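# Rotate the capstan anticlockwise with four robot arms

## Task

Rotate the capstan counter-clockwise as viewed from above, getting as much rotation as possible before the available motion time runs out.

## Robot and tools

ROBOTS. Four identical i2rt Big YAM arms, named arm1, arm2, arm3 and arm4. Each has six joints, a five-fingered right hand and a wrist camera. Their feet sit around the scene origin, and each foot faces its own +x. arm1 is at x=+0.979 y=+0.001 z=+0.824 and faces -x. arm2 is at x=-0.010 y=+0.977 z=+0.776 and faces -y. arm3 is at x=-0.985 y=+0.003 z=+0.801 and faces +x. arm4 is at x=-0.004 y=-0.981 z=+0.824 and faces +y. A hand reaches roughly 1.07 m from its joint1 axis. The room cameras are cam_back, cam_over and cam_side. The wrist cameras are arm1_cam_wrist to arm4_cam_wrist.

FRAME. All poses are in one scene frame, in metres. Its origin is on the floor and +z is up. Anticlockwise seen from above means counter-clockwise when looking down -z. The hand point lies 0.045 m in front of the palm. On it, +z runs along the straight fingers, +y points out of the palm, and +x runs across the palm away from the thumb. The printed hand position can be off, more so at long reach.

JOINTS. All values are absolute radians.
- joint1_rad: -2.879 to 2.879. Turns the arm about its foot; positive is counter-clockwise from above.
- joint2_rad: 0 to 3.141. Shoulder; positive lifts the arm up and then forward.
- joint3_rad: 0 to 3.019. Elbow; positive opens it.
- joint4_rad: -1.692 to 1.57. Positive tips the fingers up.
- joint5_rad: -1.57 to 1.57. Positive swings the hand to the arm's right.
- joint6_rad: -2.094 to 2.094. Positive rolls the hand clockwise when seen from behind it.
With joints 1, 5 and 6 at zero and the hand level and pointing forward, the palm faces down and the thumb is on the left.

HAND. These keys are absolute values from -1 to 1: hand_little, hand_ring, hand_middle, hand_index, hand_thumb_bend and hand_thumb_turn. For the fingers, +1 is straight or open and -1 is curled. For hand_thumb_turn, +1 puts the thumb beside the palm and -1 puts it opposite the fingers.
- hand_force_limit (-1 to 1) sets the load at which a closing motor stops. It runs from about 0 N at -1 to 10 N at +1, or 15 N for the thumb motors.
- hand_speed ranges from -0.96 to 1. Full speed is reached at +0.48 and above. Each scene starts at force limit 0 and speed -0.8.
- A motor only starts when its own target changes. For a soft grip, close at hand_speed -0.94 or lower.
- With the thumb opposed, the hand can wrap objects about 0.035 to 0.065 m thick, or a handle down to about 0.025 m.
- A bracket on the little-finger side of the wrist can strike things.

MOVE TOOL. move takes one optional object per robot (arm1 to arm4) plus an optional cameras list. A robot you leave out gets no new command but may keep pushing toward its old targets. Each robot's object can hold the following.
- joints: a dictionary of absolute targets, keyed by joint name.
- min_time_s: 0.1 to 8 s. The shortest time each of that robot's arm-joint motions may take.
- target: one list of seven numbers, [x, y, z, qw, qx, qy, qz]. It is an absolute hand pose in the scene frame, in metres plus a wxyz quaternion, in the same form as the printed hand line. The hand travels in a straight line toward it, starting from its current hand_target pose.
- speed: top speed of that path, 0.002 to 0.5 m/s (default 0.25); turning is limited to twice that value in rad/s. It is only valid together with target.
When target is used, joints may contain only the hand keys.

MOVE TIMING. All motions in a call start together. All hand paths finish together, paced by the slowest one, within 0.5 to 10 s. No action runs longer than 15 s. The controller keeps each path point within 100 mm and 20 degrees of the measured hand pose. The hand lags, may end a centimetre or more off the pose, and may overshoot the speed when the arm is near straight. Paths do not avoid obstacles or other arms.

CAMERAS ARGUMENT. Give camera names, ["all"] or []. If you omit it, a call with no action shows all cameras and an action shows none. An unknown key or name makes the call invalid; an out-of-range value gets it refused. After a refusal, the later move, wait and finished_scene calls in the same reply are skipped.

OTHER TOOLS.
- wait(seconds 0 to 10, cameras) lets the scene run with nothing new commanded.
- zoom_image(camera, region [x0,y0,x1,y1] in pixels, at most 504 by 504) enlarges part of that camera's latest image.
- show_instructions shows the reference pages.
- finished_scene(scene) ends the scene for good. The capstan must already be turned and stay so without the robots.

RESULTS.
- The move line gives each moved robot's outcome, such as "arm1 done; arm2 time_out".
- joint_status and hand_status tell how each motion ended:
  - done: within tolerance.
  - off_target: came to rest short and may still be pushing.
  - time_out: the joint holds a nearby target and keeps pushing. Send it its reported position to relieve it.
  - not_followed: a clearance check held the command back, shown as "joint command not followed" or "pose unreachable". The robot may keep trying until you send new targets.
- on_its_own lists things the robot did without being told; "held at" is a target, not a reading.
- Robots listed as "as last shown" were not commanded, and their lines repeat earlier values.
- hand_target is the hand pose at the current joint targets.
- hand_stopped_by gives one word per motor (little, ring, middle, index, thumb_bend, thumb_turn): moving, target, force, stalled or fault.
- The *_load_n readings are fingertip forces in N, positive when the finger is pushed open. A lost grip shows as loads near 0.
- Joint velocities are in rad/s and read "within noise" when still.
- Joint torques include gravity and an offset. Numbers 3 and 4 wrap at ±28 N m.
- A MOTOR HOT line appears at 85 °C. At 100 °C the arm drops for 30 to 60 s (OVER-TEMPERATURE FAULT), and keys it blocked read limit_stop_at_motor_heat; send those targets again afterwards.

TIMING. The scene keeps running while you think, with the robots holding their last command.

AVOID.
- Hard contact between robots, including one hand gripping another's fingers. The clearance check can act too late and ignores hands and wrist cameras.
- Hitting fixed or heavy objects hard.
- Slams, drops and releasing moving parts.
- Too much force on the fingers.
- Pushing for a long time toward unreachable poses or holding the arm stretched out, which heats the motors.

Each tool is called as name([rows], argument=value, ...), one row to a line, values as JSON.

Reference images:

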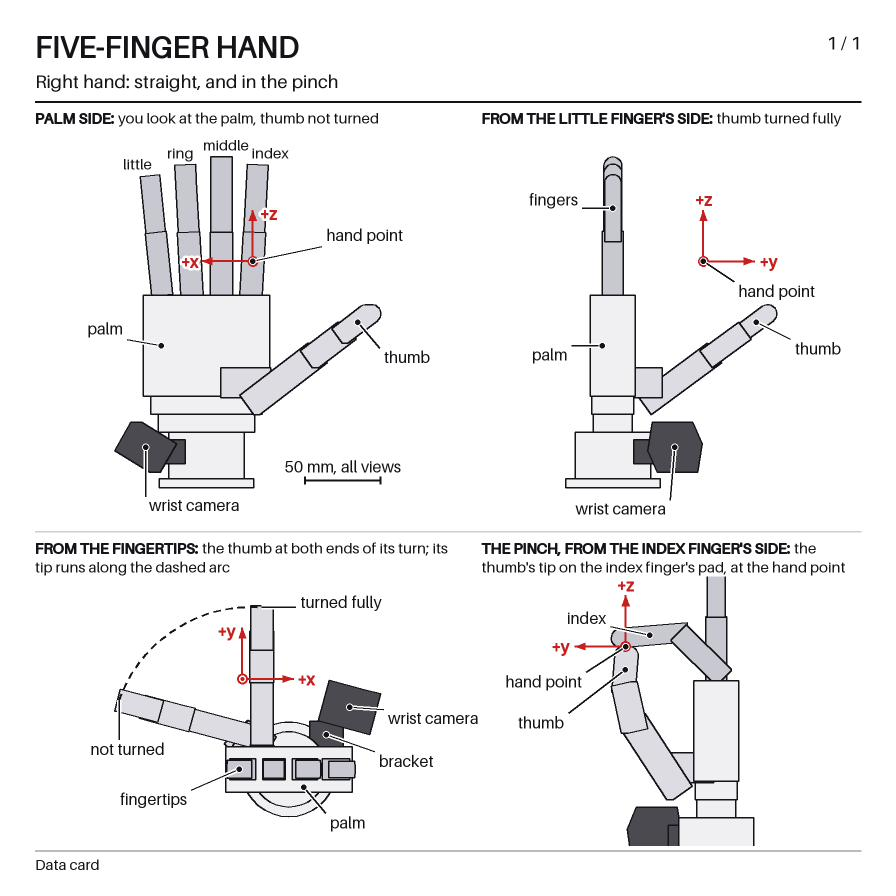

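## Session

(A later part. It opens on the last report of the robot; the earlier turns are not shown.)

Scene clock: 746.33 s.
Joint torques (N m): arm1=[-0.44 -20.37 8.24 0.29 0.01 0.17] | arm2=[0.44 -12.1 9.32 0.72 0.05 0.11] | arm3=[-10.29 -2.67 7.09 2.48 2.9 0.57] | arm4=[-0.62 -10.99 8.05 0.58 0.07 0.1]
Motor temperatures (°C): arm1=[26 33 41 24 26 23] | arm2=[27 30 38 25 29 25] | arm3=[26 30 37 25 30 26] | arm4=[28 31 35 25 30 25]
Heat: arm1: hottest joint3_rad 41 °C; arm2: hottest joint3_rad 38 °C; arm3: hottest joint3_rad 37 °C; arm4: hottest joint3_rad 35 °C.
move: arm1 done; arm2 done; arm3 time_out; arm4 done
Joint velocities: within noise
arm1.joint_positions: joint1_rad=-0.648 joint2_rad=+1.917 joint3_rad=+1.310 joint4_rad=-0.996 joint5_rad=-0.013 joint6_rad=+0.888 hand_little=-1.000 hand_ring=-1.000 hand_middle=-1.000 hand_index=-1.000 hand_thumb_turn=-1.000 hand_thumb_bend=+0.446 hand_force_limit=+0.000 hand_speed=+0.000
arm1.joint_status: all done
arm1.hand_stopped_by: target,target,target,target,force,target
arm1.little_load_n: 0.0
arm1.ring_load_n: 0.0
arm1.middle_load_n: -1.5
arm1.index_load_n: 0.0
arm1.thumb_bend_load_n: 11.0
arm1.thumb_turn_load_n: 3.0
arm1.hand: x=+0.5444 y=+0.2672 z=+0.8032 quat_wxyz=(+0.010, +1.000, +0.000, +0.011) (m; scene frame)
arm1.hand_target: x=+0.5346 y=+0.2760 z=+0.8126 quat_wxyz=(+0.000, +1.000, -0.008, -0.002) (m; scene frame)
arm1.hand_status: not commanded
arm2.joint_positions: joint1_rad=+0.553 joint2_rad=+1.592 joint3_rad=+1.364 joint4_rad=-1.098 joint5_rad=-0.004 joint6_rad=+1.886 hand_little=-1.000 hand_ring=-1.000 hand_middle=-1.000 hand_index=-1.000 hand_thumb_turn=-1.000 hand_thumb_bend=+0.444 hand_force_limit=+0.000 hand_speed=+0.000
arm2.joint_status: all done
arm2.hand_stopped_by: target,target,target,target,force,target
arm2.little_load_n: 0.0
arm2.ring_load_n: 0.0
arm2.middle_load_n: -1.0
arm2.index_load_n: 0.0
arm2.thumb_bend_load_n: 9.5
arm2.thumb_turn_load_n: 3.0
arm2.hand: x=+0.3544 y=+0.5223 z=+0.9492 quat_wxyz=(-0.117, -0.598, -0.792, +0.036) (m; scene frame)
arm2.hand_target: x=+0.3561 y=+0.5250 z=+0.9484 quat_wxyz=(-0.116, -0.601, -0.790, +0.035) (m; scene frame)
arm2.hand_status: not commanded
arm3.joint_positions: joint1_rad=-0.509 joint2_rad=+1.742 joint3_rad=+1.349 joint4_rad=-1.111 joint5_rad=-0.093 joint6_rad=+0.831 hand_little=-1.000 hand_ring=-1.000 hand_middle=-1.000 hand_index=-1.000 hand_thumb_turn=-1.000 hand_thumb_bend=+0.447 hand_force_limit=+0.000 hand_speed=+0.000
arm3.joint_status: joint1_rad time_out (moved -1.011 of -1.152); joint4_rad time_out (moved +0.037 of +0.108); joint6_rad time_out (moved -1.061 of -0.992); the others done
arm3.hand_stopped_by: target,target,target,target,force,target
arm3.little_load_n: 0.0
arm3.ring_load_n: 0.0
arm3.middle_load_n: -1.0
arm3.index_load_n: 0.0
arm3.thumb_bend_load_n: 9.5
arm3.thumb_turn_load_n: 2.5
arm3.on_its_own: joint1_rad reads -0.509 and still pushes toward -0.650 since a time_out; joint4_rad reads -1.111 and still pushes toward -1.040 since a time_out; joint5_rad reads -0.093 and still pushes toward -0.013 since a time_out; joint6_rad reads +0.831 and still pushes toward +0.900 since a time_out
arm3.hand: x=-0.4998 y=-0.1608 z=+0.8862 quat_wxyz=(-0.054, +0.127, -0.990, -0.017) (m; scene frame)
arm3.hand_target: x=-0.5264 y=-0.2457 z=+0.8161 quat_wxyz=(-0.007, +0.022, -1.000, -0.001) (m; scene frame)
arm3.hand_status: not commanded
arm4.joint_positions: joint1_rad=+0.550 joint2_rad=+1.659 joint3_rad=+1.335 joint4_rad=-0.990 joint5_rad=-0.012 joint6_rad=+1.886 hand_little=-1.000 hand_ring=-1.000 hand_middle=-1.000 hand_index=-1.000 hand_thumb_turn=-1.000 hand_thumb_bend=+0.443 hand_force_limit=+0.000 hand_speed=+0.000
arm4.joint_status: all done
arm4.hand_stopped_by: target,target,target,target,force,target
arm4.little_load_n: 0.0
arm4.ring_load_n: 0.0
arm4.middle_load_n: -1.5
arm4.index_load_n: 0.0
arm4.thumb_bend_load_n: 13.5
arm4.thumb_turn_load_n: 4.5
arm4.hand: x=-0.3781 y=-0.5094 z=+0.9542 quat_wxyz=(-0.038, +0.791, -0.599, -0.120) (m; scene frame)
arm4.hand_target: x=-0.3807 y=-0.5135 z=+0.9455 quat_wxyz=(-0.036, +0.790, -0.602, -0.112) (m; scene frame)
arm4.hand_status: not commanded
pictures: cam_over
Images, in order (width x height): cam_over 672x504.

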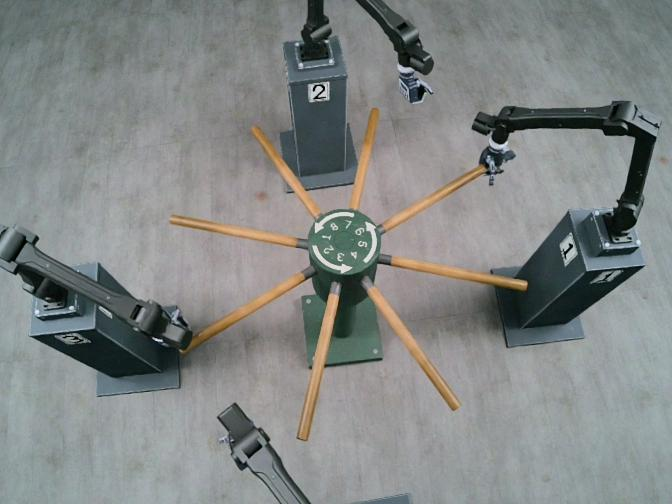

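move(arm1={"joints":{"joint1_rad":0.56,"joint2_rad":1.67,"joint3_rad":1.33,"joint4_rad":-0.99,"joint6_rad":1.9}}, arm3={"joints":{"joint1_rad":0.56,"joint2_rad":1.63,"joint3_rad":1.345,"joint4_rad":-1.04,"joint6_rad":1.9}}, arm2={"joints":{"joint1_rad":0.57,"joint2_rad":1.83,"joint6_rad":1.9}}, arm4={"joints":{"joint1_rad":0.57,"joint2_rad":1.91,"joint6_rad":1.9}}, cameras=["cam_over"])

move(arm2={"joints":{"joint1_rad":-0.65,"joint6_rad":0.9}}, arm4={"joints":{"joint1_rad":-0.65,"joint6_rad":0.9}}, cameras=["cam_over"])

Scene clock: 776.80 s.
Joint torques (N m): arm1=[0.03 -19.31 8.21 0.27 0.11 0.19] | arm2=[0.73 -14.97 9.06 0.23 0.04 0.1] | arm3=[-0.73 -13.63 9.29 0.17 0.04 0.05] | arm4=[-0.73 -14.68 7.53 0.16 0.06 0.08]
Motor temperatures (°C): arm1=[26 35 39 24 26 23] | arm2=[26 31 38 25 26 25] | arm3=[27 29 36 25 40 27] | arm4=[28 31 33 25 26 25]
Heat: arm1: hottest joint3_rad 39 °C; arm2: hottest joint3_rad 38 °C; arm3: hottest joint5_rad 40 °C; arm4: hottest joint3_rad 33 °C.
move: arm1 done; arm2 done; arm3 done; arm4 done
Joint velocities: within noise
arm1.joint_positions: joint1_rad=+0.558 joint2_rad=+1.681 joint3_rad=+1.330 joint4_rad=-0.981 joint5_rad=-0.017 joint6_rad=+1.887 hand_little=-1.000 hand_ring=-1.000 hand_middle=-1.000 hand_index=-1.000 hand_thumb_turn=-1.000 hand_thumb_bend=+0.446 hand_force_limit=+0.000 hand_speed=+0.000
arm1.joint_status: all done
arm1.hand_stopped_by: target,target,target,target,force,target
arm1.little_load_n: 0.0
arm1.ring_load_n: 0.0
arm1.middle_load_n: -1.5
arm1.index_load_n: 0.0
arm1.thumb_bend_load_n: 11.0
arm1.thumb_turn_load_n: 3.0
arm1.hand: x=+0.4840 y=-0.3429 z=+0.9369 quat_wxyz=(+0.051, +0.988, +0.103, -0.102) (m; scene frame)
arm1.hand_target: x=+0.4854 y=-0.3425 z=+0.9428 quat_wxyz=(+0.052, +0.988, +0.098, -0.103) (m; scene frame)
arm1.hand_status: not commanded
arm2.joint_positions: joint1_rad=+0.560 joint2_rad=+1.844 joint3_rad=+1.351 joint4_rad=-1.098 joint5_rad=-0.004 joint6_rad=+1.887 hand_little=-1.000 hand_ring=-1.000 hand_middle=-1.000 hand_index=-1.000 hand_thumb_turn=-1.000 hand_thumb_bend=+0.444 hand_force_limit=+0.000 hand_speed=+0.000
arm2.joint_status: all done
arm2.hand_stopped_by: target,target,target,target,force,target
arm2.little_load_n: 0.0
arm2.ring_load_n: 0.0
arm2.middle_load_n: -1.0
arm2.index_load_n: 0.0
arm2.thumb_bend_load_n: 9.5
arm2.thumb_turn_load_n: 3.5
arm2.hand: x=+0.3510 y=+0.5358 z=+0.8034 quat_wxyz=(+0.008, -0.599, -0.800, -0.007) (m; scene frame)
arm2.hand_target: x=+0.3577 y=+0.5340 z=+0.8145 quat_wxyz=(-0.002, -0.601, -0.799, -0.002) (m; scene frame)
arm2.hand_status: not commanded
arm3.joint_positions: joint1_rad=+0.557 joint2_rad=+1.642 joint3_rad=+1.329 joint4_rad=-1.040 joint5_rad=-0.015 joint6_rad=+1.891 hand_little=-1.000 hand_ring=-1.000 hand_middle=-1.000 hand_index=-1.000 hand_thumb_turn=-1.000 hand_thumb_bend=+0.447 hand_force_limit=+0.000 hand_speed=+0.000
arm3.joint_status: all done
arm3.hand_stopped_by: target,target,target,target,force,target
arm3.little_load_n: 0.0
arm3.ring_load_n: 0.0
arm3.middle_load_n: -1.0
arm3.index_load_n: 0.0
arm3.thumb_bend_load_n: 9.5
arm3.thumb_turn_load_n: 2.5
arm3.hand: x=-0.5235 y=+0.3650 z=+0.9350 quat_wxyz=(-0.095, +0.130, -0.986, -0.052) (m; scene frame)
arm3.hand_target: x=-0.5188 y=+0.3691 z=+0.9496 quat_wxyz=(-0.108, +0.126, -0.984, -0.058) (m; scene frame)
arm3.hand_status: not commanded
arm4.joint_positions: joint1_rad=+0.560 joint2_rad=+1.923 joint3_rad=+1.324 joint4_rad=-0.990 joint5_rad=-0.012 joint6_rad=+1.886 hand_little=-1.000 hand_ring=-1.000 hand_middle=-1.000 hand_index=-1.000 hand_thumb_turn=-1.000 hand_thumb_bend=+0.443 hand_force_limit=+0.000 hand_speed=+0.000
arm4.joint_status: all done
arm4.hand_stopped_by: target,target,target,target,force,target
arm4.little_load_n: 0.0
arm4.ring_load_n: 0.0
arm4.middle_load_n: -1.5
arm4.index_load_n: 0.0
arm4.thumb_bend_load_n: 13.5
arm4.thumb_turn_load_n: 4.5
arm4.hand: x=-0.3675 y=-0.5337 z=+0.7992 quat_wxyz=(+0.007, +0.799, -0.601, +0.010) (m; scene frame)
arm4.hand_target: x=-0.3739 y=-0.5320 z=+0.8085 quat_wxyz=(+0.002, +0.798, -0.602, +0.001) (m; scene frame)
arm4.hand_status: not commanded
pictures: cam_over
Images, in order (width x height): cam_over 672x504.

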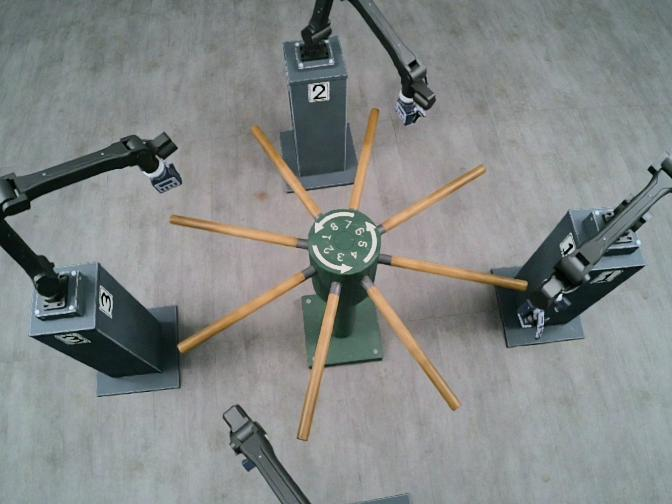

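Scene clock: 778.87 s.
Joint torques (N m): arm1=[0.03 -19.31 8.2 0.25 0.11 0.18] | arm2=[0.26 -13.57 11.63 0.51 0 0.09] | arm3=[-0.44 -13.16 9.29 0.06 0.03 0.02] | arm4=[-1.38 -12.98 10.17 0.49 0.01 0.08]
Motor temperatures (°C): arm1=[26 35 40 24 26 23] | arm2=[26 31 38 25 27 25] | arm3=[27 29 36 25 39 27] | arm4=[28 32 34 25 27 25]
Heat: arm1: hottest joint3_rad 40 °C; arm2: hottest joint3_rad 38 °C; arm3: hottest joint5_rad 39 °C; arm4: hottest joint3_rad 34 °C.
move: arm2 done; arm4 done
Joint velocities: within noise
arm1, arm3: as last shown
arm1.ring_load_n: -0.5
arm2.joint_positions: joint1_rad=-0.655 joint2_rad=+1.830 joint3_rad=+1.318 joint4_rad=-1.109 joint5_rad=-0.002 joint6_rad=+0.887 hand_little=-1.000 hand_ring=-1.000 hand_middle=-1.000 hand_index=-1.000 hand_thumb_turn=-1.000 hand_thumb_bend=+0.444 hand_force_limit=+0.000 hand_speed=+0.000
arm2.joint_status: all done
arm2.hand_stopped_by: target,target,target,target,force,target
arm2.little_load_n: 0.0
arm2.ring_load_n: 0.0
arm2.middle_load_n: -1.0
arm2.index_load_n: 0.0
arm2.thumb_bend_load_n: 9.5
arm2.thumb_turn_load_n: 3.0
arm2.hand: x=-0.2384 y=+0.5389 z=+0.7989 quat_wxyz=(+0.001, -0.682, -0.731, -0.027) (m; scene frame)
arm2.hand_target: x=-0.2485 y=+0.5194 z=+0.8118 quat_wxyz=(-0.002, -0.685, -0.729, -0.002) (m; scene frame)
arm2.hand_status: not commanded
arm3.joint_positions: joint1_rad=+0.557 joint2_rad=+1.642 joint3_rad=+1.329 joint4_rad=-1.040 joint5_rad=-0.015 joint6_rad=+1.892 hand_little=-1.000 hand_ring=-1.000 hand_middle=-1.000 hand_index=-1.000 hand_thumb_turn=-1.000 hand_thumb_bend=+0.447 hand_force_limit=+0.000 hand_speed=+0.000
arm3.hand: x=-0.5235 y=+0.3650 z=+0.9350 quat_wxyz=(-0.095, +0.129, -0.986, -0.052) (m; scene frame)
arm4.joint_positions: joint1_rad=-0.653 joint2_rad=+1.918 joint3_rad=+1.289 joint4_rad=-1.000 joint5_rad=-0.011 joint6_rad=+0.886 hand_little=-1.000 hand_ring=-1.000 hand_middle=-1.000 hand_index=-1.000 hand_thumb_turn=-1.000 hand_thumb_bend=+0.443 hand_force_limit=+0.000 hand_speed=+0.000
arm4.joint_status: all done
arm4.hand_stopped_by: target,target,target,target,force,target
arm4.little_load_n: 0.0
arm4.ring_load_n: 0.5
arm4.middle_load_n: -1.5
arm4.index_load_n: 0.0
arm4.thumb_bend_load_n: 13.5
arm4.thumb_turn_load_n: 4.5
arm4.hand: x=+0.2265 y=-0.5389 z=+0.7978 quat_wxyz=(+0.027, +0.731, -0.682, +0.001) (m; scene frame)
arm4.hand_target: x=+0.2395 y=-0.5182 z=+0.8133 quat_wxyz=(-0.002, +0.727, -0.686, -0.002) (m; scene frame)
arm4.hand_status: not commanded
pictures: cam_over
Images, in order (width x height): cam_over 672x504.

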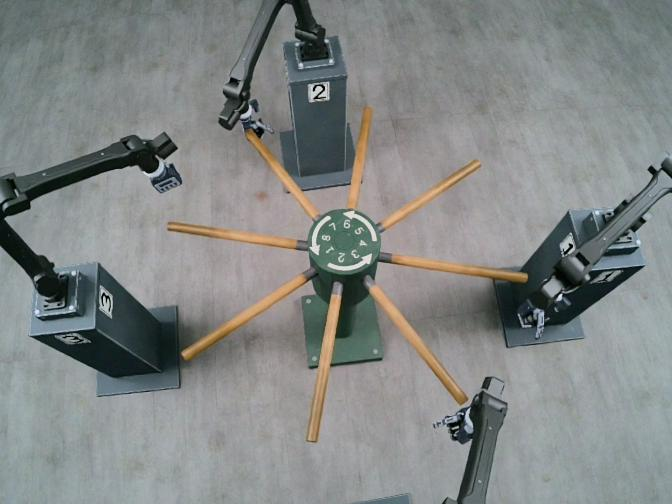

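move(arm1={"joints":{"joint1_rad":-0.65,"joint2_rad":1.91,"joint6_rad":0.9}}, arm3={"joints":{"joint1_rad":-0.65,"joint2_rad":1.87,"joint6_rad":0.9}}, arm2={"joints":{"joint1_rad":0.57,"joint2_rad":1.59,"joint3_rad":1.36,"joint4_rad":-1.10,"joint6_rad":1.9}}, arm4={"joints":{"joint1_rad":0.57,"joint2_rad":1.67,"joint3_rad":1.33,"joint4_rad":-0.99,"joint6_rad":1.9}}, cameras=["cam_over"])

move(arm1={"joints":{"joint1_rad":0.57,"joint2_rad":1.67,"joint3_rad":1.33,"joint4_rad":-0.99,"joint6_rad":1.9}}, arm3={"joints":{"joint1_rad":0.57,"joint2_rad":1.63,"joint3_rad":1.345,"joint4_rad":-1.04,"joint6_rad":1.9}}, arm2={"joints":{"joint1_rad":-0.65,"joint2_rad":1.83,"joint6_rad":0.9}}, arm4={"joints":{"joint1_rad":-0.65,"joint2_rad":1.91,"joint6_rad":0.9}}, cameras=["cam_over"])

Scene clock: 793.00 s.
Joint torques (N m): arm1=[-0.85 -19.02 9.24 0.4 0.04 0.17] | arm2=[-0.21 -11.99 11.1 0.66 -0.04 0.12] | arm3=[-1.2 -14.33 9.47 -0.1 -0.03 0.03] | arm4=[-1.38 -12.75 7.83 0.24 0.08 0.1]
Motor temperatures (°C): arm1=[26 34 40 23 27 23] | arm2=[26 31 39 25 26 25] | arm3=[27 29 35 25 34 26] | arm4=[28 33 35 25 26 25]
Heat: arm1: hottest joint3_rad 40 °C; arm2: hottest joint3_rad 39 °C; arm3: hottest joint3_rad 35 °C; arm4: hottest joint3_rad 35 °C.
move: arm1 done; arm2 done; arm3 done; arm4 done
Joint velocities: within noise
arm1.joint_positions: joint1_rad=-0.644 joint2_rad=+1.904 joint3_rad=+1.296 joint4_rad=-0.999 joint5_rad=-0.013 joint6_rad=+0.888 hand_little=-1.000 hand_ring=-1.000 hand_middle=-1.000 hand_index=-1.000 hand_thumb_turn=-1.000 hand_thumb_bend=+0.446 hand_force_limit=+0.000 hand_speed=+0.000
arm1.joint_status: all done
arm1.hand_stopped_by: target,target,target,target,force,target
arm1.little_load_n: 0.0
arm1.ring_load_n: 0.0
arm1.middle_load_n: -1.0
arm1.index_load_n: 0.0
arm1.thumb_bend_load_n: 11.0
arm1.thumb_turn_load_n: 3.0
arm1.hand: x=+0.5477 y=+0.2622 z=+0.8055 quat_wxyz=(+0.011, +1.000, +0.001, +0.012) (m; scene frame)
arm1.hand_target: x=+0.5346 y=+0.2764 z=+0.8126 quat_wxyz=(+0.000, +1.000, -0.008, -0.002) (m; scene frame)
arm1.hand_status: not commanded
arm2.joint_positions: joint1_rad=+0.570 joint2_rad=+1.591 joint3_rad=+1.342 joint4_rad=-1.098 joint5_rad=-0.002 joint6_rad=+1.886 hand_little=-1.000 hand_ring=-1.000 hand_middle=-1.000 hand_index=-1.000 hand_thumb_turn=-1.000 hand_thumb_bend=+0.444 hand_force_limit=+0.000 hand_speed=+0.000
arm2.joint_status: all done
arm2.hand_stopped_by: target,target,target,target,force,target
arm2.little_load_n: 0.0
arm2.ring_load_n: 0.0
arm2.middle_load_n: -1.0
arm2.index_load_n: 0.0
arm2.thumb_bend_load_n: 9.5
arm2.thumb_turn_load_n: 3.0
arm2.hand: x=+0.3575 y=+0.5343 z=+0.9389 quat_wxyz=(-0.107, -0.592, -0.798, +0.033) (m; scene frame)
arm2.hand_target: x=+0.3606 y=+0.5287 z=+0.9483 quat_wxyz=(-0.116, -0.597, -0.793, +0.035) (m; scene frame)
arm2.hand_status: not commanded
arm3.joint_positions: joint1_rad=-0.644 joint2_rad=+1.874 joint3_rad=+1.310 joint4_rad=-1.047 joint5_rad=-0.013 joint6_rad=+0.891 hand_little=-1.000 hand_ring=-1.000 hand_middle=-1.000 hand_index=-1.000 hand_thumb_turn=-1.000 hand_thumb_bend=+0.447 hand_force_limit=+0.000 hand_speed=+0.000
arm3.joint_status: all done
arm3.hand_stopped_by: target,target,target,target,force,target
arm3.little_load_n: 0.0
arm3.ring_load_n: 0.0
arm3.middle_load_n: -1.0
arm3.index_load_n: 0.0
arm3.thumb_bend_load_n: 9.5
arm3.thumb_turn_load_n: 2.5
arm3.hand: x=-0.5408 y=-0.2321 z=+0.8035 quat_wxyz=(+0.012, +0.029, -0.999, -0.015) (m; scene frame)
arm3.hand_target: x=-0.5264 y=-0.2458 z=+0.8161 quat_wxyz=(-0.007, +0.022, -1.000, -0.001) (m; scene frame)
arm3.hand_status: not commanded
arm4.joint_positions: joint1_rad=+0.569 joint2_rad=+1.686 joint3_rad=+1.337 joint4_rad=-0.979 joint5_rad=-0.012 joint6_rad=+1.886 hand_little=-1.000 hand_ring=-1.000 hand_middle=-1.000 hand_index=-1.000 hand_thumb_turn=-1.000 hand_thumb_bend=+0.443 hand_force_limit=+0.000 hand_speed=+0.000
arm4.joint_status: all done
arm4.hand_stopped_by: target,target,target,target,force,target
arm4.little_load_n: 0.0
arm4.ring_load_n: 0.0
arm4.middle_load_n: -1.5
arm4.index_load_n: 0.0
arm4.thumb_bend_load_n: 13.5
arm4.thumb_turn_load_n: 4.5
arm4.hand: x=-0.3885 y=-0.5138 z=+0.9410 quat_wxyz=(-0.035, +0.797, -0.592, -0.114) (m; scene frame)
arm4.hand_target: x=-0.3852 y=-0.5173 z=+0.9452 quat_wxyz=(-0.035, +0.793, -0.598, -0.112) (m; scene frame)
arm4.hand_status: not commanded
pictures: cam_over
Images, in order (width x height): cam_over 672x504.

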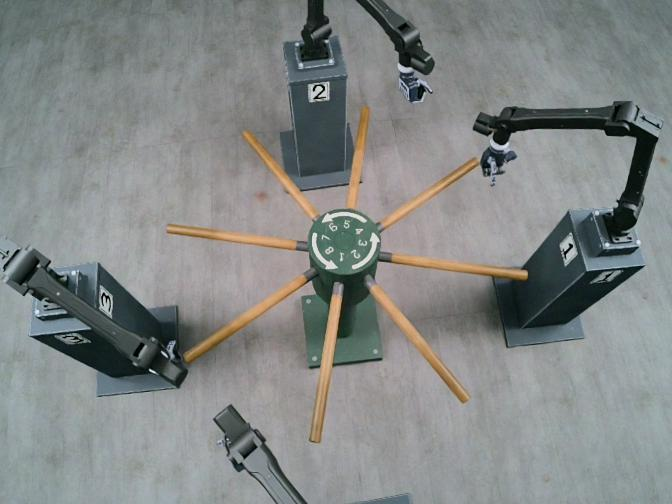

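Scene clock: 795.03 s.
Joint torques (N m): arm1=[-0.38 -18.55 8.46 0.43 0.1 0.18] | arm2=[0.32 -13.63 11.58 0.51 -0.01 0.12] | arm3=[-0.73 -12.22 9.2 0.06 0.01 0.03] | arm4=[-1.14 -13.63 10.03 0.46 0.03 0.02]
Motor temperatures (°C): arm1=[26 34 40 23 27 23] | arm2=[26 31 39 25 27 25] | arm3=[26 29 35 25 34 26] | arm4=[28 33 35 25 27 25]
Heat: arm1: hottest joint3_rad 40 °C; arm2: hottest joint3_rad 39 °C; arm3: hottest joint3_rad 35 °C; arm4: hottest joint3_rad 35 °C.
move: arm1 done; arm2 done; arm3 done; arm4 done
Joint velocities: within noise
arm1.joint_positions: joint1_rad=+0.573 joint2_rad=+1.674 joint3_rad=+1.326 joint4_rad=-0.986 joint5_rad=-0.016 joint6_rad=+1.888 hand_little=-1.000 hand_ring=-1.000 hand_middle=-1.000 hand_index=-1.000 hand_thumb_turn=-1.000 hand_thumb_bend=+0.446 hand_force_limit=+0.000 hand_speed=+0.000
arm1.joint_status: all done
arm1.hand_stopped_by: target,target,target,target,force,target
arm1.little_load_n: 0.0
arm1.ring_load_n: 0.0
arm1.middle_load_n: -1.0
arm1.index_load_n: 0.0
arm1.thumb_bend_load_n: 11.0
arm1.thumb_turn_load_n: 3.0
arm1.hand: x=+0.4911 y=-0.3489 z=+0.9389 quat_wxyz=(+0.052, +0.987, +0.110, -0.101) (m; scene frame)
arm1.hand_target: x=+0.4889 y=-0.3474 z=+0.9426 quat_wxyz=(+0.052, +0.988, +0.103, -0.103) (m; scene frame)
arm1.hand_status: not commanded
arm2.joint_positions: joint1_rad=-0.656 joint2_rad=+1.830 joint3_rad=+1.319 joint4_rad=-1.109 joint5_rad=-0.002 joint6_rad=+0.886 hand_little=-1.000 hand_ring=-1.000 hand_middle=-1.000 hand_index=-1.000 hand_thumb_turn=-1.000 hand_thumb_bend=+0.444 hand_force_limit=+0.000 hand_speed=+0.000
arm2.joint_status: all done
arm2.hand_stopped_by: target,target,target,target,force,target
arm2.little_load_n: 0.0
arm2.ring_load_n: 0.0
arm2.middle_load_n: -1.0
arm2.index_load_n: 0.0
arm2.thumb_bend_load_n: 9.5
arm2.thumb_turn_load_n: 3.0
arm2.hand: x=-0.2391 y=+0.5385 z=+0.7993 quat_wxyz=(+0.001, -0.682, -0.731, -0.026) (m; scene frame)
arm2.hand_target: x=-0.2486 y=+0.5195 z=+0.8119 quat_wxyz=(-0.002, -0.685, -0.729, -0.002) (m; scene frame)
arm2.hand_status: not commanded
arm3.joint_positions: joint1_rad=+0.572 joint2_rad=+1.631 joint3_rad=+1.330 joint4_rad=-1.039 joint5_rad=-0.015 joint6_rad=+1.892 hand_little=-1.000 hand_ring=-1.000 hand_middle=-1.000 hand_index=-1.000 hand_thumb_turn=-1.000 hand_thumb_bend=+0.447 hand_force_limit=+0.000 hand_speed=+0.000
arm3.joint_status: all done
arm3.hand_stopped_by: target,target,target,target,force,target
arm3.little_load_n: 0.0
arm3.ring_load_n: 0.0
arm3.middle_load_n: -1.0
arm3.index_load_n: 0.0
arm3.thumb_bend_load_n: 10.0
arm3.thumb_turn_load_n: 2.5
arm3.hand: x=-0.5281 y=+0.3718 z=+0.9417 quat_wxyz=(-0.100, +0.136, -0.984, -0.055) (m; scene frame)
arm3.hand_target: x=-0.5225 y=+0.3736 z=+0.9493 quat_wxyz=(-0.107, +0.131, -0.984, -0.058) (m; scene frame)
arm3.hand_status: not commanded
arm4.joint_positions: joint1_rad=-0.655 joint2_rad=+1.915 joint3_rad=+1.290 joint4_rad=-1.001 joint5_rad=-0.010 joint6_rad=+0.886 hand_little=-1.000 hand_ring=-1.000 hand_middle=-1.000 hand_index=-1.000 hand_thumb_turn=-1.000 hand_thumb_bend=+0.443 hand_force_limit=+0.000 hand_speed=+0.000
arm4.joint_status: all done
arm4.hand_stopped_by: target,target,target,target,force,target
arm4.little_load_n: 0.0
arm4.ring_load_n: 0.0
arm4.middle_load_n: -1.5
arm4.index_load_n: 0.0
arm4.thumb_bend_load_n: 13.5
arm4.thumb_turn_load_n: 4.5
arm4.hand: x=+0.2277 y=-0.5389 z=+0.7992 quat_wxyz=(+0.026, +0.730, -0.683, +0.001) (m; scene frame)
arm4.hand_target: x=+0.2393 y=-0.5182 z=+0.8134 quat_wxyz=(-0.002, +0.727, -0.686, -0.002) (m; scene frame)
arm4.hand_status: not commanded
pictures: cam_over
Images, in order (width x height): cam_over 672x504.

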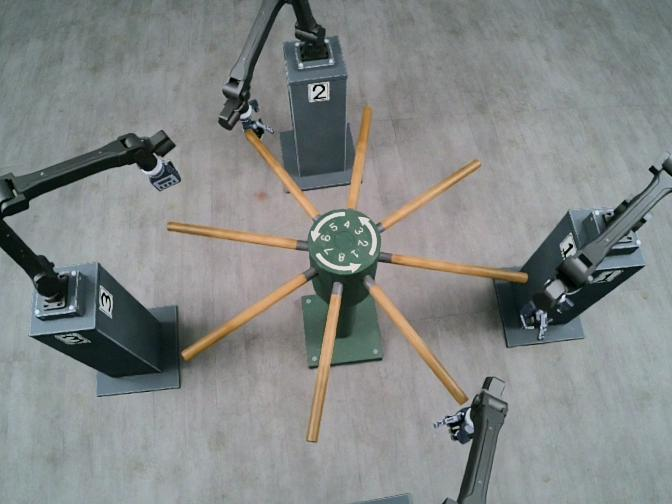

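move(arm1={"joints":{"joint1_rad":-0.65,"joint2_rad":1.91,"joint6_rad":0.9}}, arm3={"joints":{"joint1_rad":-0.65,"joint2_rad":1.87,"joint6_rad":0.9}}, arm2={"joints":{"joint1_rad":0.57,"joint2_rad":1.59,"joint3_rad":1.36,"joint4_rad":-1.10,"joint6_rad":1.9}}, arm4={"joints":{"joint1_rad":0.57,"joint2_rad":1.67,"joint3_rad":1.33,"joint4_rad":-0.99,"joint6_rad":1.9}}, cameras=["cam_over"])

move(arm1={"joints":{"joint1_rad":0.57,"joint2_rad":1.67,"joint3_rad":1.33,"joint4_rad":-0.99,"joint6_rad":1.9}}, arm3={"joints":{"joint1_rad":0.57,"joint2_rad":1.63,"joint3_rad":1.345,"joint4_rad":-1.04,"joint6_rad":1.9}}, arm2={"joints":{"joint1_rad":-0.65,"joint2_rad":1.83,"joint6_rad":0.9}}, arm4={"joints":{"joint1_rad":-0.65,"joint2_rad":1.91,"joint6_rad":0.9}}, cameras=["cam_over"])

move(arm1={"joints":{"joint1_rad":-0.65,"joint2_rad":1.91,"joint6_rad":0.9}}, arm3={"joints":{"joint1_rad":-0.65,"joint2_rad":1.87,"joint6_rad":0.9}}, arm2={"joints":{"joint1_rad":0.57,"joint2_rad":1.59,"joint3_rad":1.36,"joint4_rad":-1.10,"joint6_rad":1.9}}, arm4={"joints":{"joint1_rad":0.57,"joint2_rad":1.67,"joint3_rad":1.33,"joint4_rad":-0.99,"joint6_rad":1.9}}, cameras=["cam_over"])

move(arm1={"joints":{"joint1_rad":0.57,"joint2_rad":1.67,"joint3_rad":1.33,"joint4_rad":-0.99,"joint6_rad":1.9}}, arm3={"joints":{"joint1_rad":0.57,"joint2_rad":1.63,"joint3_rad":1.345,"joint4_rad":-1.04,"joint6_rad":1.9}}, arm2={"joints":{"joint1_rad":-0.65,"joint2_rad":1.83,"joint6_rad":0.9}}, arm4={"joints":{"joint1_rad":-0.65,"joint2_rad":1.91,"joint6_rad":0.9}}, cameras=["cam_over"])

Scene clock: 815.07 s.
Joint torques (N m): arm1=[-0.85 -18.96 9.21 0.42 0.03 0.17] | arm2=[-0.26 -11.87 11.14 0.69 -0.04 0.11] | arm3=[-1.55 -14.45 9.52 -0.13 -0.05 0.03] | arm4=[-1.49 -13.1 7.8 0.21 0.07 0.1]
Motor temperatures (°C): arm1=[26 34 40 23 28 23] | arm2=[26 31 39 25 26 25] | arm3=[26 29 36 25 32 26] | arm4=[27 32 35 25 26 25]
Heat: arm1: hottest joint3_rad 40 °C; arm2: hottest joint3_rad 39 °C; arm3: hottest joint3_rad 36 °C; arm4: hottest joint3_rad 35 °C.
move: arm1 done; arm2 done; arm3 done; arm4 done
Joint velocities: within noise
arm1.joint_positions: joint1_rad=-0.644 joint2_rad=+1.903 joint3_rad=+1.296 joint4_rad=-0.999 joint5_rad=-0.013 joint6_rad=+0.887 hand_little=-1.000 hand_ring=-1.000 hand_middle=-1.000 hand_index=-1.000 hand_thumb_turn=-1.000 hand_thumb_bend=+0.446 hand_force_limit=+0.000 hand_speed=+0.000
arm1.joint_status: all done
arm1.hand_stopped_by: target,target,target,target,force,target
arm1.little_load_n: 0.0
arm1.ring_load_n: 0.0
arm1.middle_load_n: -1.5
arm1.index_load_n: 0.0
arm1.thumb_bend_load_n: 11.0
arm1.thumb_turn_load_n: 3.0
arm1.hand: x=+0.5475 y=+0.2621 z=+0.8061 quat_wxyz=(+0.011, +1.000, +0.002, +0.012) (m; scene frame)
arm1.hand_target: x=+0.5347 y=+0.2761 z=+0.8126 quat_wxyz=(+0.000, +1.000, -0.007, -0.002) (m; scene frame)
arm1.hand_status: not commanded
arm2.joint_positions: joint1_rad=+0.570 joint2_rad=+1.591 joint3_rad=+1.341 joint4_rad=-1.099 joint5_rad=-0.002 joint6_rad=+1.887 hand_little=-1.000 hand_ring=-1.000 hand_middle=-1.000 hand_index=-1.000 hand_thumb_turn=-1.000 hand_thumb_bend=+0.444 hand_force_limit=+0.000 hand_speed=+0.000
arm2.joint_status: all done
arm2.hand_stopped_by: target,target,target,target,force,target
arm2.little_load_n: 0.0
arm2.ring_load_n: 0.0
arm2.middle_load_n: -1.0
arm2.index_load_n: 0.0
arm2.thumb_bend_load_n: 9.5
arm2.thumb_turn_load_n: 3.0
arm2.hand: x=+0.3573 y=+0.5346 z=+0.9385 quat_wxyz=(-0.107, -0.592, -0.798, +0.032) (m; scene frame)
arm2.hand_target: x=+0.3606 y=+0.5287 z=+0.9484 quat_wxyz=(-0.116, -0.597, -0.793, +0.035) (m; scene frame)
arm2.hand_status: not commanded
arm3.joint_positions: joint1_rad=-0.644 joint2_rad=+1.873 joint3_rad=+1.309 joint4_rad=-1.046 joint5_rad=-0.013 joint6_rad=+0.892 hand_little=-1.000 hand_ring=-1.000 hand_middle=-1.000 hand_index=-1.000 hand_thumb_turn=-1.000 hand_thumb_bend=+0.447 hand_force_limit=+0.000 hand_speed=+0.000
arm3.joint_status: all done
arm3.hand_stopped_by: target,target,target,target,force,target
arm3.little_load_n: 0.0
arm3.ring_load_n: 0.5
arm3.middle_load_n: -1.0
arm3.index_load_n: 0.0
arm3.thumb_bend_load_n: 9.5
arm3.thumb_turn_load_n: 3.0
arm3.hand: x=-0.5408 y=-0.2321 z=+0.8036 quat_wxyz=(+0.011, +0.028, -0.999, -0.015) (m; scene frame)
arm3.hand_target: x=-0.5263 y=-0.2458 z=+0.8162 quat_wxyz=(-0.007, +0.022, -1.000, -0.001) (m; scene frame)
arm3.hand_status: not commanded
arm4.joint_positions: joint1_rad=+0.569 joint2_rad=+1.686 joint3_rad=+1.338 joint4_rad=-0.979 joint5_rad=-0.012 joint6_rad=+1.886 hand_little=-1.000 hand_ring=-1.000 hand_middle=-1.000 hand_index=-1.000 hand_thumb_turn=-1.000 hand_thumb_bend=+0.443 hand_force_limit=+0.000 hand_speed=+0.000
arm4.joint_status: all done
arm4.hand_stopped_by: target,target,target,target,force,target
arm4.little_load_n: 0.0
arm4.ring_load_n: 0.0
arm4.middle_load_n: -1.5
arm4.index_load_n: 0.0
arm4.thumb_bend_load_n: 13.5
arm4.thumb_turn_load_n: 4.5
arm4.hand: x=-0.3885 y=-0.5137 z=+0.9411 quat_wxyz=(-0.035, +0.797, -0.592, -0.114) (m; scene frame)
arm4.hand_target: x=-0.3853 y=-0.5173 z=+0.9454 quat_wxyz=(-0.035, +0.793, -0.597, -0.112) (m; scene frame)
arm4.hand_status: not commanded
pictures: cam_over
Images, in order (width x height): cam_over 672x504.

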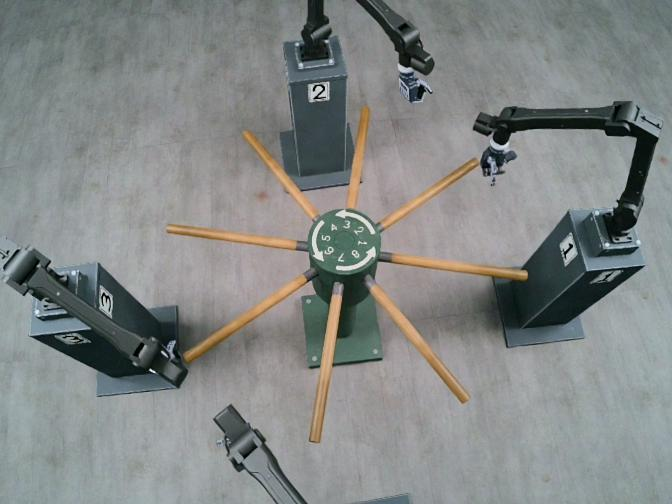

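Scene clock: 817.10 s.
Joint torques (N m): arm1=[-0.44 -18.67 8.36 0.43 0.11 0.18] | arm2=[0.32 -13.63 11.49 0.51 0 0.11] | arm3=[-0.97 -12.34 9.26 0.08 0.02 0.05] | arm4=[-1.14 -13.45 10.17 0.4 0.03 0.06]
Motor temperatures (°C): arm1=[26 34 40 23 28 23] | arm2=[26 31 39 25 26 25] | arm3=[26 29 36 25 32 26] | arm4=[28 32 35 25 26 25]
Heat: arm1: hottest joint3_rad 40 °C; arm2: hottest joint3_rad 39 °C; arm3: hottest joint3_rad 36 °C; arm4: hottest joint3_rad 35 °C.
move: arm1 done; arm2 done; arm3 done; arm4 done
Joint velocities: within noise
arm1.joint_positions: joint1_rad=+0.573 joint2_rad=+1.675 joint3_rad=+1.327 joint4_rad=-0.985 joint5_rad=-0.016 joint6_rad=+1.888 hand_little=-1.000 hand_ring=-1.000 hand_middle=-1.000 hand_index=-1.000 hand_thumb_turn=-1.000 hand_thumb_bend=+0.446 hand_force_limit=+0.000 hand_speed=+0.000
arm1.joint_status: all done
arm1.hand_stopped_by: target,target,target,target,force,target
arm1.little_load_n: 0.0
arm1.ring_load_n: 0.0
arm1.middle_load_n: -1.0
arm1.index_load_n: 0.0
arm1.thumb_bend_load_n: 11.0
arm1.thumb_turn_load_n: 3.0
arm1.hand: x=+0.4906 y=-0.3492 z=+0.9388 quat_wxyz=(+0.052, +0.987, +0.110, -0.102) (m; scene frame)
arm1.hand_target: x=+0.4888 y=-0.3474 z=+0.9426 quat_wxyz=(+0.052, +0.988, +0.103, -0.103) (m; scene frame)
arm1.hand_status: not commanded
arm2.joint_positions: joint1_rad=-0.656 joint2_rad=+1.830 joint3_rad=+1.319 joint4_rad=-1.108 joint5_rad=-0.002 joint6_rad=+0.886 hand_little=-1.000 hand_ring=-1.000 hand_middle=-1.000 hand_index=-1.000 hand_thumb_turn=-1.000 hand_thumb_bend=+0.444 hand_force_limit=+0.000 hand_speed=+0.000
arm2.joint_status: all done
arm2.hand_stopped_by: target,target,target,target,force,target
arm2.little_load_n: 0.0
arm2.ring_load_n: 0.0
arm2.middle_load_n: -1.5
arm2.index_load_n: 0.0
arm2.thumb_bend_load_n: 9.5
arm2.thumb_turn_load_n: 3.5
arm2.hand: x=-0.2390 y=+0.5386 z=+0.7992 quat_wxyz=(+0.001, -0.682, -0.731, -0.026) (m; scene frame)
arm2.hand_target: x=-0.2486 y=+0.5196 z=+0.8117 quat_wxyz=(-0.002, -0.685, -0.729, -0.002) (m; scene frame)
arm2.hand_status: not commanded
arm3.joint_positions: joint1_rad=+0.572 joint2_rad=+1.631 joint3_rad=+1.330 joint4_rad=-1.039 joint5_rad=-0.014 joint6_rad=+1.892 hand_little=-1.000 hand_ring=-1.000 hand_middle=-1.000 hand_index=-1.000 hand_thumb_turn=-1.000 hand_thumb_bend=+0.447 hand_force_limit=+0.000 hand_speed=+0.000
arm3.joint_status: all done
arm3.hand_stopped_by: target,target,target,target,force,target
arm3.little_load_n: 0.0
arm3.ring_load_n: 0.0
arm3.middle_load_n: -1.0
arm3.index_load_n: 0.0
arm3.thumb_bend_load_n: 10.0
arm3.thumb_turn_load_n: 2.5
arm3.hand: x=-0.5280 y=+0.3717 z=+0.9416 quat_wxyz=(-0.100, +0.136, -0.984, -0.055) (m; scene frame)
arm3.hand_target: x=-0.5225 y=+0.3736 z=+0.9493 quat_wxyz=(-0.107, +0.131, -0.984, -0.058) (m; scene frame)
arm3.hand_status: not commanded
arm4.joint_positions: joint1_rad=-0.655 joint2_rad=+1.915 joint3_rad=+1.290 joint4_rad=-1.001 joint5_rad=-0.010 joint6_rad=+0.885 hand_little=-1.000 hand_ring=-1.000 hand_middle=-1.000 hand_index=-1.000 hand_thumb_turn=-1.000 hand_thumb_bend=+0.443 hand_force_limit=+0.000 hand_speed=+0.000
arm4.joint_status: all done
arm4.hand_stopped_by: target,target,target,target,force,target
arm4.little_load_n: 0.0
arm4.ring_load_n: 0.5
arm4.middle_load_n: -1.5
arm4.index_load_n: 0.0
arm4.thumb_bend_load_n: 13.5
arm4.thumb_turn_load_n: 4.5
arm4.hand: x=+0.2279 y=-0.5390 z=+0.7992 quat_wxyz=(+0.026, +0.730, -0.683, +0.001) (m; scene frame)
arm4.hand_target: x=+0.2395 y=-0.5183 z=+0.8134 quat_wxyz=(-0.002, +0.727, -0.686, -0.002) (m; scene frame)
arm4.hand_status: not commanded
pictures: cam_over
Images, in order (width x height): cam_over 672x504.

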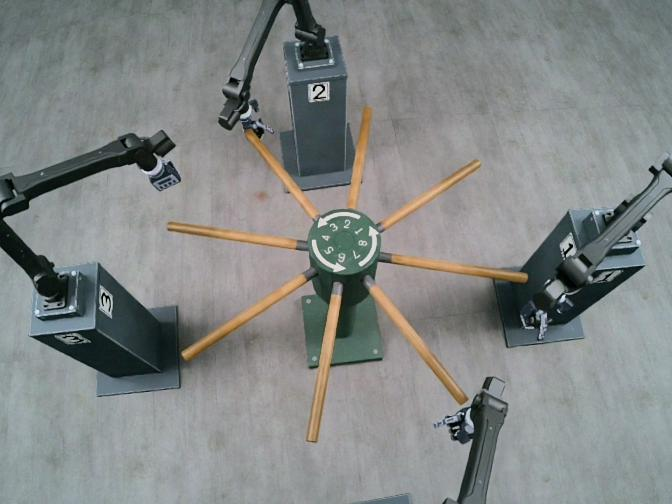

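Scene clock: 819.23 s.
Joint torques (N m): arm1=[-0.79 -18.96 9.21 0.42 0.03 0.17] | arm2=[-0.38 -11.99 11.15 0.66 -0.04 0.11] | arm3=[-1.26 -14.45 9.48 -0.16 -0.04 0.03] | arm4=[-1.55 -12.98 7.75 0.24 0.06 0.1]
Motor temperatures (°C): arm1=[26 34 40 23 29 23] | arm2=[26 31 39 25 26 25] | arm3=[26 29 36 25 33 26] | arm4=[28 32 35 25 26 25]
Heat: arm1: hottest joint3_rad 40 °C; arm2: hottest joint3_rad 39 °C; arm3: hottest joint3_rad 36 °C; arm4: hottest joint3_rad 35 °C.
move: arm1 done; arm2 done; arm3 done; arm4 done
Joint velocities: within noise
arm1.joint_positions: joint1_rad=-0.644 joint2_rad=+1.903 joint3_rad=+1.296 joint4_rad=-0.998 joint5_rad=-0.013 joint6_rad=+0.887 hand_little=-1.000 hand_ring=-1.000 hand_middle=-1.000 hand_index=-1.000 hand_thumb_turn=-1.000 hand_thumb_bend=+0.446 hand_force_limit=+0.000 hand_speed=+0.000
arm1.joint_status: all done
arm1.hand_stopped_by: target,target,target,target,force,target
arm1.little_load_n: 0.0
arm1.ring_load_n: 0.0
arm1.middle_load_n: -1.0
arm1.index_load_n: 0.0
arm1.thumb_bend_load_n: 11.0
arm1.thumb_turn_load_n: 3.0
arm1.hand: x=+0.5474 y=+0.2624 z=+0.8062 quat_wxyz=(+0.011, +1.000, +0.002, +0.012) (m; scene frame)
arm1.hand_target: x=+0.5346 y=+0.2764 z=+0.8127 quat_wxyz=(+0.000, +1.000, -0.008, -0.002) (m; scene frame)
arm1.hand_status: not commanded
arm2.joint_positions: joint1_rad=+0.569 joint2_rad=+1.592 joint3_rad=+1.341 joint4_rad=-1.099 joint5_rad=-0.002 joint6_rad=+1.887 hand_little=-1.000 hand_ring=-1.000 hand_middle=-1.000 hand_index=-1.000 hand_thumb_turn=-1.000 hand_thumb_bend=+0.444 hand_force_limit=+0.000 hand_speed=+0.000
arm2.joint_status: all done
arm2.hand_stopped_by: target,target,target,target,force,target
arm2.little_load_n: 0.0
arm2.ring_load_n: 0.0
arm2.middle_load_n: -1.0
arm2.index_load_n: 0.0
arm2.thumb_bend_load_n: 9.5
arm2.thumb_turn_load_n: 3.0
arm2.hand: x=+0.3571 y=+0.5345 z=+0.9383 quat_wxyz=(-0.106, -0.592, -0.798, +0.032) (m; scene frame)
arm2.hand_target: x=+0.3605 y=+0.5287 z=+0.9482 quat_wxyz=(-0.115, -0.597, -0.793, +0.035) (m; scene frame)
arm2.hand_status: not commanded
arm3.joint_positions: joint1_rad=-0.644 joint2_rad=+1.873 joint3_rad=+1.309 joint4_rad=-1.047 joint5_rad=-0.013 joint6_rad=+0.892 hand_little=-1.000 hand_ring=-1.000 hand_middle=-1.000 hand_index=-1.000 hand_thumb_turn=-1.000 hand_thumb_bend=+0.447 hand_force_limit=+0.000 hand_speed=+0.000
arm3.joint_status: all done
arm3.hand_stopped_by: target,target,target,target,force,target
arm3.little_load_n: 0.0
arm3.ring_load_n: 0.0
arm3.middle_load_n: -1.0
arm3.index_load_n: 0.0
arm3.thumb_bend_load_n: 9.5
arm3.thumb_turn_load_n: 2.5
arm3.hand: x=-0.5409 y=-0.2320 z=+0.8036 quat_wxyz=(+0.012, +0.028, -0.999, -0.015) (m; scene frame)
arm3.hand_target: x=-0.5264 y=-0.2457 z=+0.8163 quat_wxyz=(-0.007, +0.022, -1.000, -0.001) (m; scene frame)
arm3.hand_status: not commanded
arm4.joint_positions: joint1_rad=+0.569 joint2_rad=+1.686 joint3_rad=+1.338 joint4_rad=-0.979 joint5_rad=-0.012 joint6_rad=+1.886 hand_little=-1.000 hand_ring=-1.000 hand_middle=-1.000 hand_index=-1.000 hand_thumb_turn=-1.000 hand_thumb_bend=+0.443 hand_force_limit=+0.000 hand_speed=+0.000
arm4.joint_status: all done
arm4.hand_stopped_by: target,target,target,target,force,target
arm4.little_load_n: 0.0
arm4.ring_load_n: 0.0
arm4.middle_load_n: -1.5
arm4.index_load_n: 0.0
arm4.thumb_bend_load_n: 13.5
arm4.thumb_turn_load_n: 4.5
arm4.hand: x=-0.3886 y=-0.5136 z=+0.9412 quat_wxyz=(-0.035, +0.797, -0.592, -0.114) (m; scene frame)
arm4.hand_target: x=-0.3853 y=-0.5172 z=+0.9454 quat_wxyz=(-0.035, +0.793, -0.598, -0.113) (m; scene frame)
arm4.hand_status: not commanded
pictures: cam_over
Images, in order (width x height): cam_over 672x504.

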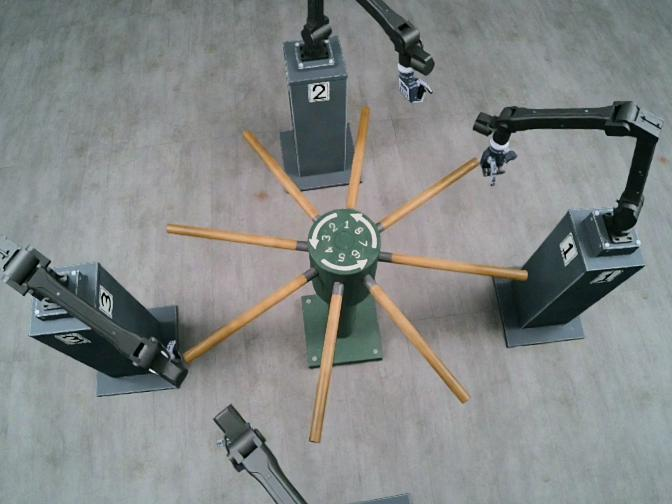

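Scene clock: 821.27 s.
Joint torques (N m): arm1=[-0.44 -18.67 8.38 0.42 0.11 0.18] | arm2=[0.21 -13.63 11.58 0.53 0 0.09] | arm3=[-1.03 -12.45 9.24 0.02 0.01 0.03] | arm4=[-1.2 -13.68 10.25 0.36 0.03 0.07]
Motor temperatures (°C): arm1=[26 34 40 23 29 23] | arm2=[26 31 39 25 27 25] | arm3=[26 29 36 25 32 26] | arm4=[28 32 35 25 27 25]
Heat: arm1: hottest joint3_rad 40 °C; arm2: hottest joint3_rad 39 °C; arm3: hottest joint3_rad 36 °C; arm4: hottest joint3_rad 35 °C.
move: arm1 done; arm2 done; arm3 done; arm4 done
Joint velocities: within noise
arm1.joint_positions: joint1_rad=+0.573 joint2_rad=+1.676 joint3_rad=+1.327 joint4_rad=-0.985 joint5_rad=-0.017 joint6_rad=+1.888 hand_little=-1.000 hand_ring=-1.000 hand_middle=-1.000 hand_index=-1.000 hand_thumb_turn=-1.000 hand_thumb_bend=+0.446 hand_force_limit=+0.000 hand_speed=+0.000
arm1.joint_status: all done
arm1.hand_stopped_by: target,target,target,target,force,target
arm1.little_load_n: 0.0
arm1.ring_load_n: 0.0
arm1.middle_load_n: -1.0
arm1.index_load_n: 0.0
arm1.thumb_bend_load_n: 11.0
arm1.thumb_turn_load_n: 3.0
arm1.hand: x=+0.4910 y=-0.3494 z=+0.9384 quat_wxyz=(+0.052, +0.987, +0.111, -0.101) (m; scene frame)
arm1.hand_target: x=+0.4890 y=-0.3474 z=+0.9426 quat_wxyz=(+0.052, +0.988, +0.103, -0.103) (m; scene frame)
arm1.hand_status: not commanded
arm2.joint_positions: joint1_rad=-0.655 joint2_rad=+1.830 joint3_rad=+1.319 joint4_rad=-1.109 joint5_rad=-0.002 joint6_rad=+0.886 hand_little=-1.000 hand_ring=-1.000 hand_middle=-1.000 hand_index=-1.000 hand_thumb_turn=-1.000 hand_thumb_bend=+0.444 hand_force_limit=+0.000 hand_speed=+0.000
arm2.joint_status: all done
arm2.hand_stopped_by: target,target,target,target,force,target
arm2.little_load_n: 0.0
arm2.ring_load_n: 0.0
arm2.middle_load_n: -1.0
arm2.index_load_n: 0.0
arm2.thumb_bend_load_n: 9.5
arm2.thumb_turn_load_n: 3.0
arm2.hand: x=-0.2386 y=+0.5385 z=+0.7992 quat_wxyz=(+0.001, -0.682, -0.731, -0.026) (m; scene frame)
arm2.hand_target: x=-0.2486 y=+0.5194 z=+0.8119 quat_wxyz=(-0.002, -0.685, -0.729, -0.002) (m; scene frame)
arm2.hand_status: not commanded
arm3.joint_positions: joint1_rad=+0.571 joint2_rad=+1.631 joint3_rad=+1.330 joint4_rad=-1.039 joint5_rad=-0.015 joint6_rad=+1.892 hand_little=-1.000 hand_ring=-1.000 hand_middle=-1.000 hand_index=-1.000 hand_thumb_turn=-1.000 hand_thumb_bend=+0.447 hand_force_limit=+0.000 hand_speed=+0.000
arm3.joint_status: all done
arm3.hand_stopped_by: target,target,target,target,force,target
arm3.little_load_n: 0.0
arm3.ring_load_n: 0.0
arm3.middle_load_n: -1.0
arm3.index_load_n: 0.0
arm3.thumb_bend_load_n: 9.5
arm3.thumb_turn_load_n: 2.5
arm3.hand: x=-0.5278 y=+0.3714 z=+0.9417 quat_wxyz=(-0.100, +0.136, -0.984, -0.055) (m; scene frame)
arm3.hand_target: x=-0.5224 y=+0.3736 z=+0.9494 quat_wxyz=(-0.107, +0.131, -0.984, -0.058) (m; scene frame)
arm3.hand_status: not commanded
arm4.joint_positions: joint1_rad=-0.655 joint2_rad=+1.915 joint3_rad=+1.289 joint4_rad=-1.001 joint5_rad=-0.010 joint6_rad=+0.885 hand_little=-1.000 hand_ring=-1.000 hand_middle=-1.000 hand_index=-1.000 hand_thumb_turn=-1.000 hand_thumb_bend=+0.443 hand_force_limit=+0.000 hand_speed=+0.000
arm4.joint_status: all done
arm4.hand_stopped_by: target,target,target,target,force,target
arm4.little_load_n: 0.0
arm4.ring_load_n: 0.0
arm4.middle_load_n: -1.5
arm4.index_load_n: 0.0
arm4.thumb_bend_load_n: 13.5
arm4.thumb_turn_load_n: 4.5
arm4.hand: x=+0.2277 y=-0.5393 z=+0.7990 quat_wxyz=(+0.026, +0.730, -0.683, +0.001) (m; scene frame)
arm4.hand_target: x=+0.2395 y=-0.5184 z=+0.8132 quat_wxyz=(-0.002, +0.727, -0.686, -0.002) (m; scene frame)
arm4.hand_status: not commanded
pictures: cam_over
Images, in order (width x height): cam_over 672x504.

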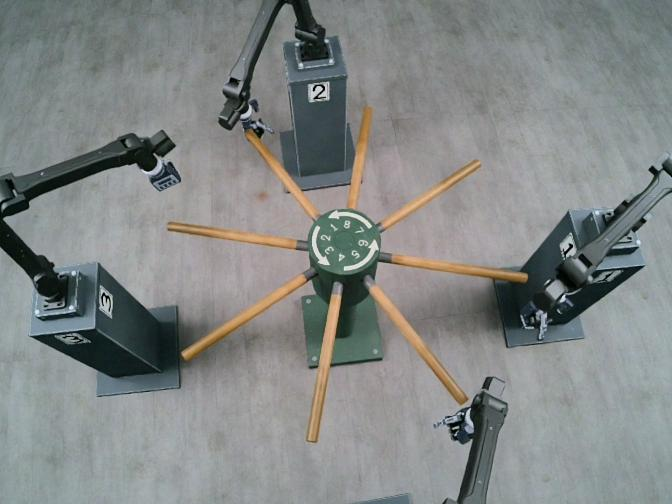

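move(arm1={"joints":{"joint1_rad":-0.65,"joint2_rad":1.91,"joint6_rad":0.9},"min_time_s":0.8}, arm3={"joints":{"joint1_rad":-0.65,"joint2_rad":1.87,"joint6_rad":0.9},"min_time_s":0.8}, arm2={"joints":{"joint1_rad":0.57,"joint2_rad":1.59,"joint3_rad":1.36,"joint4_rad":-1.10,"joint6_rad":1.9},"min_time_s":0.8}, arm4={"joints":{"joint1_rad":0.57,"joint2_rad":1.67,"joint3_rad":1.33,"joint4_rad":-0.99,"joint6_rad":1.9},"min_time_s":0.8}, cameras=["cam_over"])

Scene clock: 834.57 s.
Joint torques (N m): arm1=[0.03 -20.78 8.9 0.38 0.1 -0.05] | arm2=[-0.03 -12.92 11.73 0.65 0.02 0.12] | arm3=[-0.5 -15.21 9.35 -0.14 -0.06 0.02] | arm4=[-1.2 -11.58 9.25 0.5 0.02 0.07]
Motor temperatures (°C): arm1=[26 33 39 23 27 23] | arm2=[26 31 40 25 26 25] | arm3=[26 29 37 25 32 26] | arm4=[27 32 36 25 26 25]
Heat: arm1: hottest joint3_rad 39 °C; arm2: hottest joint3_rad 40 °C; arm3: hottest joint3_rad 37 °C; arm4: hottest joint3_rad 36 °C.
move: arm1 done; arm2 done; arm3 done; arm4 done
Joint velocities: within noise
arm1.joint_positions: joint1_rad=-0.654 joint2_rad=+1.922 joint3_rad=+1.299 joint4_rad=-0.998 joint5_rad=-0.015 joint6_rad=+0.913 hand_little=-1.000 hand_ring=-1.000 hand_middle=-1.000 hand_index=-1.000 hand_thumb_turn=-1.000 hand_thumb_bend=+0.446 hand_force_limit=+0.000 hand_speed=+0.000
arm1.joint_status: all done
arm1.hand_stopped_by: target,target,target,target,force,target
arm1.little_load_n: 0.0
arm1.ring_load_n: 0.0
arm1.middle_load_n: -1.0
arm1.index_load_n: 0.0
arm1.thumb_bend_load_n: 11.0
arm1.thumb_turn_load_n: 3.0
arm1.hand: x=+0.5495 y=+0.2661 z=+0.7976 quat_wxyz=(+0.017, +1.000, -0.016, +0.018) (m; scene frame)
arm1.hand_target: x=+0.5346 y=+0.2760 z=+0.8125 quat_wxyz=(+0.000, +1.000, -0.008, -0.002) (m; scene frame)
arm1.hand_status: not commanded
arm2.joint_positions: joint1_rad=+0.570 joint2_rad=+1.603 joint3_rad=+1.333 joint4_rad=-1.099 joint5_rad=-0.003 joint6_rad=+1.886 hand_little=-1.000 hand_ring=-1.000 hand_middle=-1.000 hand_index=-1.000 hand_thumb_turn=-1.000 hand_thumb_bend=+0.444 hand_force_limit=+0.000 hand_speed=+0.000
arm2.joint_status: all done
arm2.hand_stopped_by: target,target,target,target,force,target
arm2.little_load_n: 0.0
arm2.ring_load_n: 0.0
arm2.middle_load_n: -1.0
arm2.index_load_n: 0.0
arm2.thumb_bend_load_n: 9.5
arm2.thumb_turn_load_n: 3.5
arm2.hand: x=+0.3561 y=+0.5367 z=+0.9285 quat_wxyz=(-0.098, -0.592, -0.799, +0.029) (m; scene frame)
arm2.hand_target: x=+0.3605 y=+0.5287 z=+0.9481 quat_wxyz=(-0.115, -0.597, -0.793, +0.035) (m; scene frame)
arm2.hand_status: not commanded
arm3.joint_positions: joint1_rad=-0.653 joint2_rad=+1.882 joint3_rad=+1.309 joint4_rad=-1.048 joint5_rad=-0.013 joint6_rad=+0.892 hand_little=-1.000 hand_ring=-1.000 hand_middle=-1.000 hand_index=-1.000 hand_thumb_turn=-1.000 hand_thumb_bend=+0.447 hand_force_limit=+0.000 hand_speed=+0.000
arm3.joint_status: all done
arm3.hand_stopped_by: target,target,target,target,force,target
arm3.little_load_n: 0.0
arm3.ring_load_n: 0.0
arm3.middle_load_n: -1.0
arm3.index_load_n: 0.0
arm3.thumb_bend_load_n: 9.5
arm3.thumb_turn_load_n: 2.5
arm3.hand: x=-0.5440 y=-0.2352 z=+0.7996 quat_wxyz=(+0.015, +0.024, -0.999, -0.018) (m; scene frame)
arm3.hand_target: x=-0.5263 y=-0.2458 z=+0.8162 quat_wxyz=(-0.007, +0.022, -1.000, -0.001) (m; scene frame)
arm3.hand_status: not commanded
arm4.joint_positions: joint1_rad=+0.571 joint2_rad=+1.672 joint3_rad=+1.317 joint4_rad=-0.988 joint5_rad=-0.011 joint6_rad=+1.886 hand_little=-1.000 hand_ring=-1.000 hand_middle=-1.000 hand_index=-1.000 hand_thumb_turn=-1.000 hand_thumb_bend=+0.443 hand_force_limit=+0.000 hand_speed=+0.000
arm4.joint_status: all done
arm4.hand_stopped_by: target,target,target,target,force,target
arm4.little_load_n: 0.0
arm4.ring_load_n: 0.0
arm4.middle_load_n: -1.5
arm4.index_load_n: 0.0
arm4.thumb_bend_load_n: 13.5
arm4.thumb_turn_load_n: 4.5
arm4.hand: x=-0.3838 y=-0.5226 z=+0.9385 quat_wxyz=(-0.033, +0.798, -0.592, -0.107) (m; scene frame)
arm4.hand_target: x=-0.3853 y=-0.5171 z=+0.9454 quat_wxyz=(-0.035, +0.793, -0.598, -0.113) (m; scene frame)
arm4.hand_status: not commanded
pictures: cam_over
Images, in order (width x height): cam_over 672x504.

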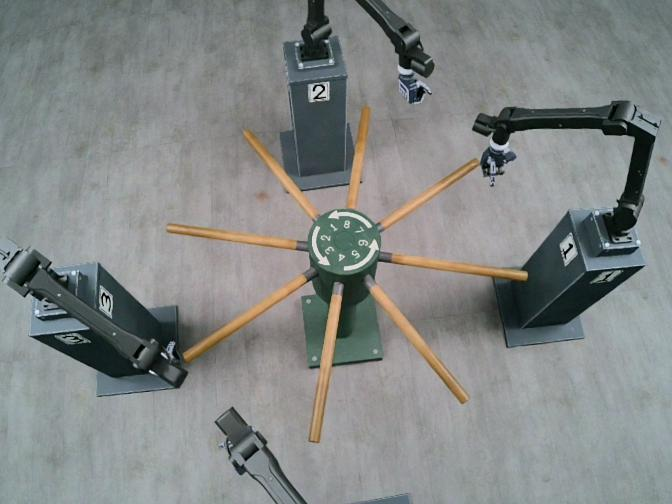

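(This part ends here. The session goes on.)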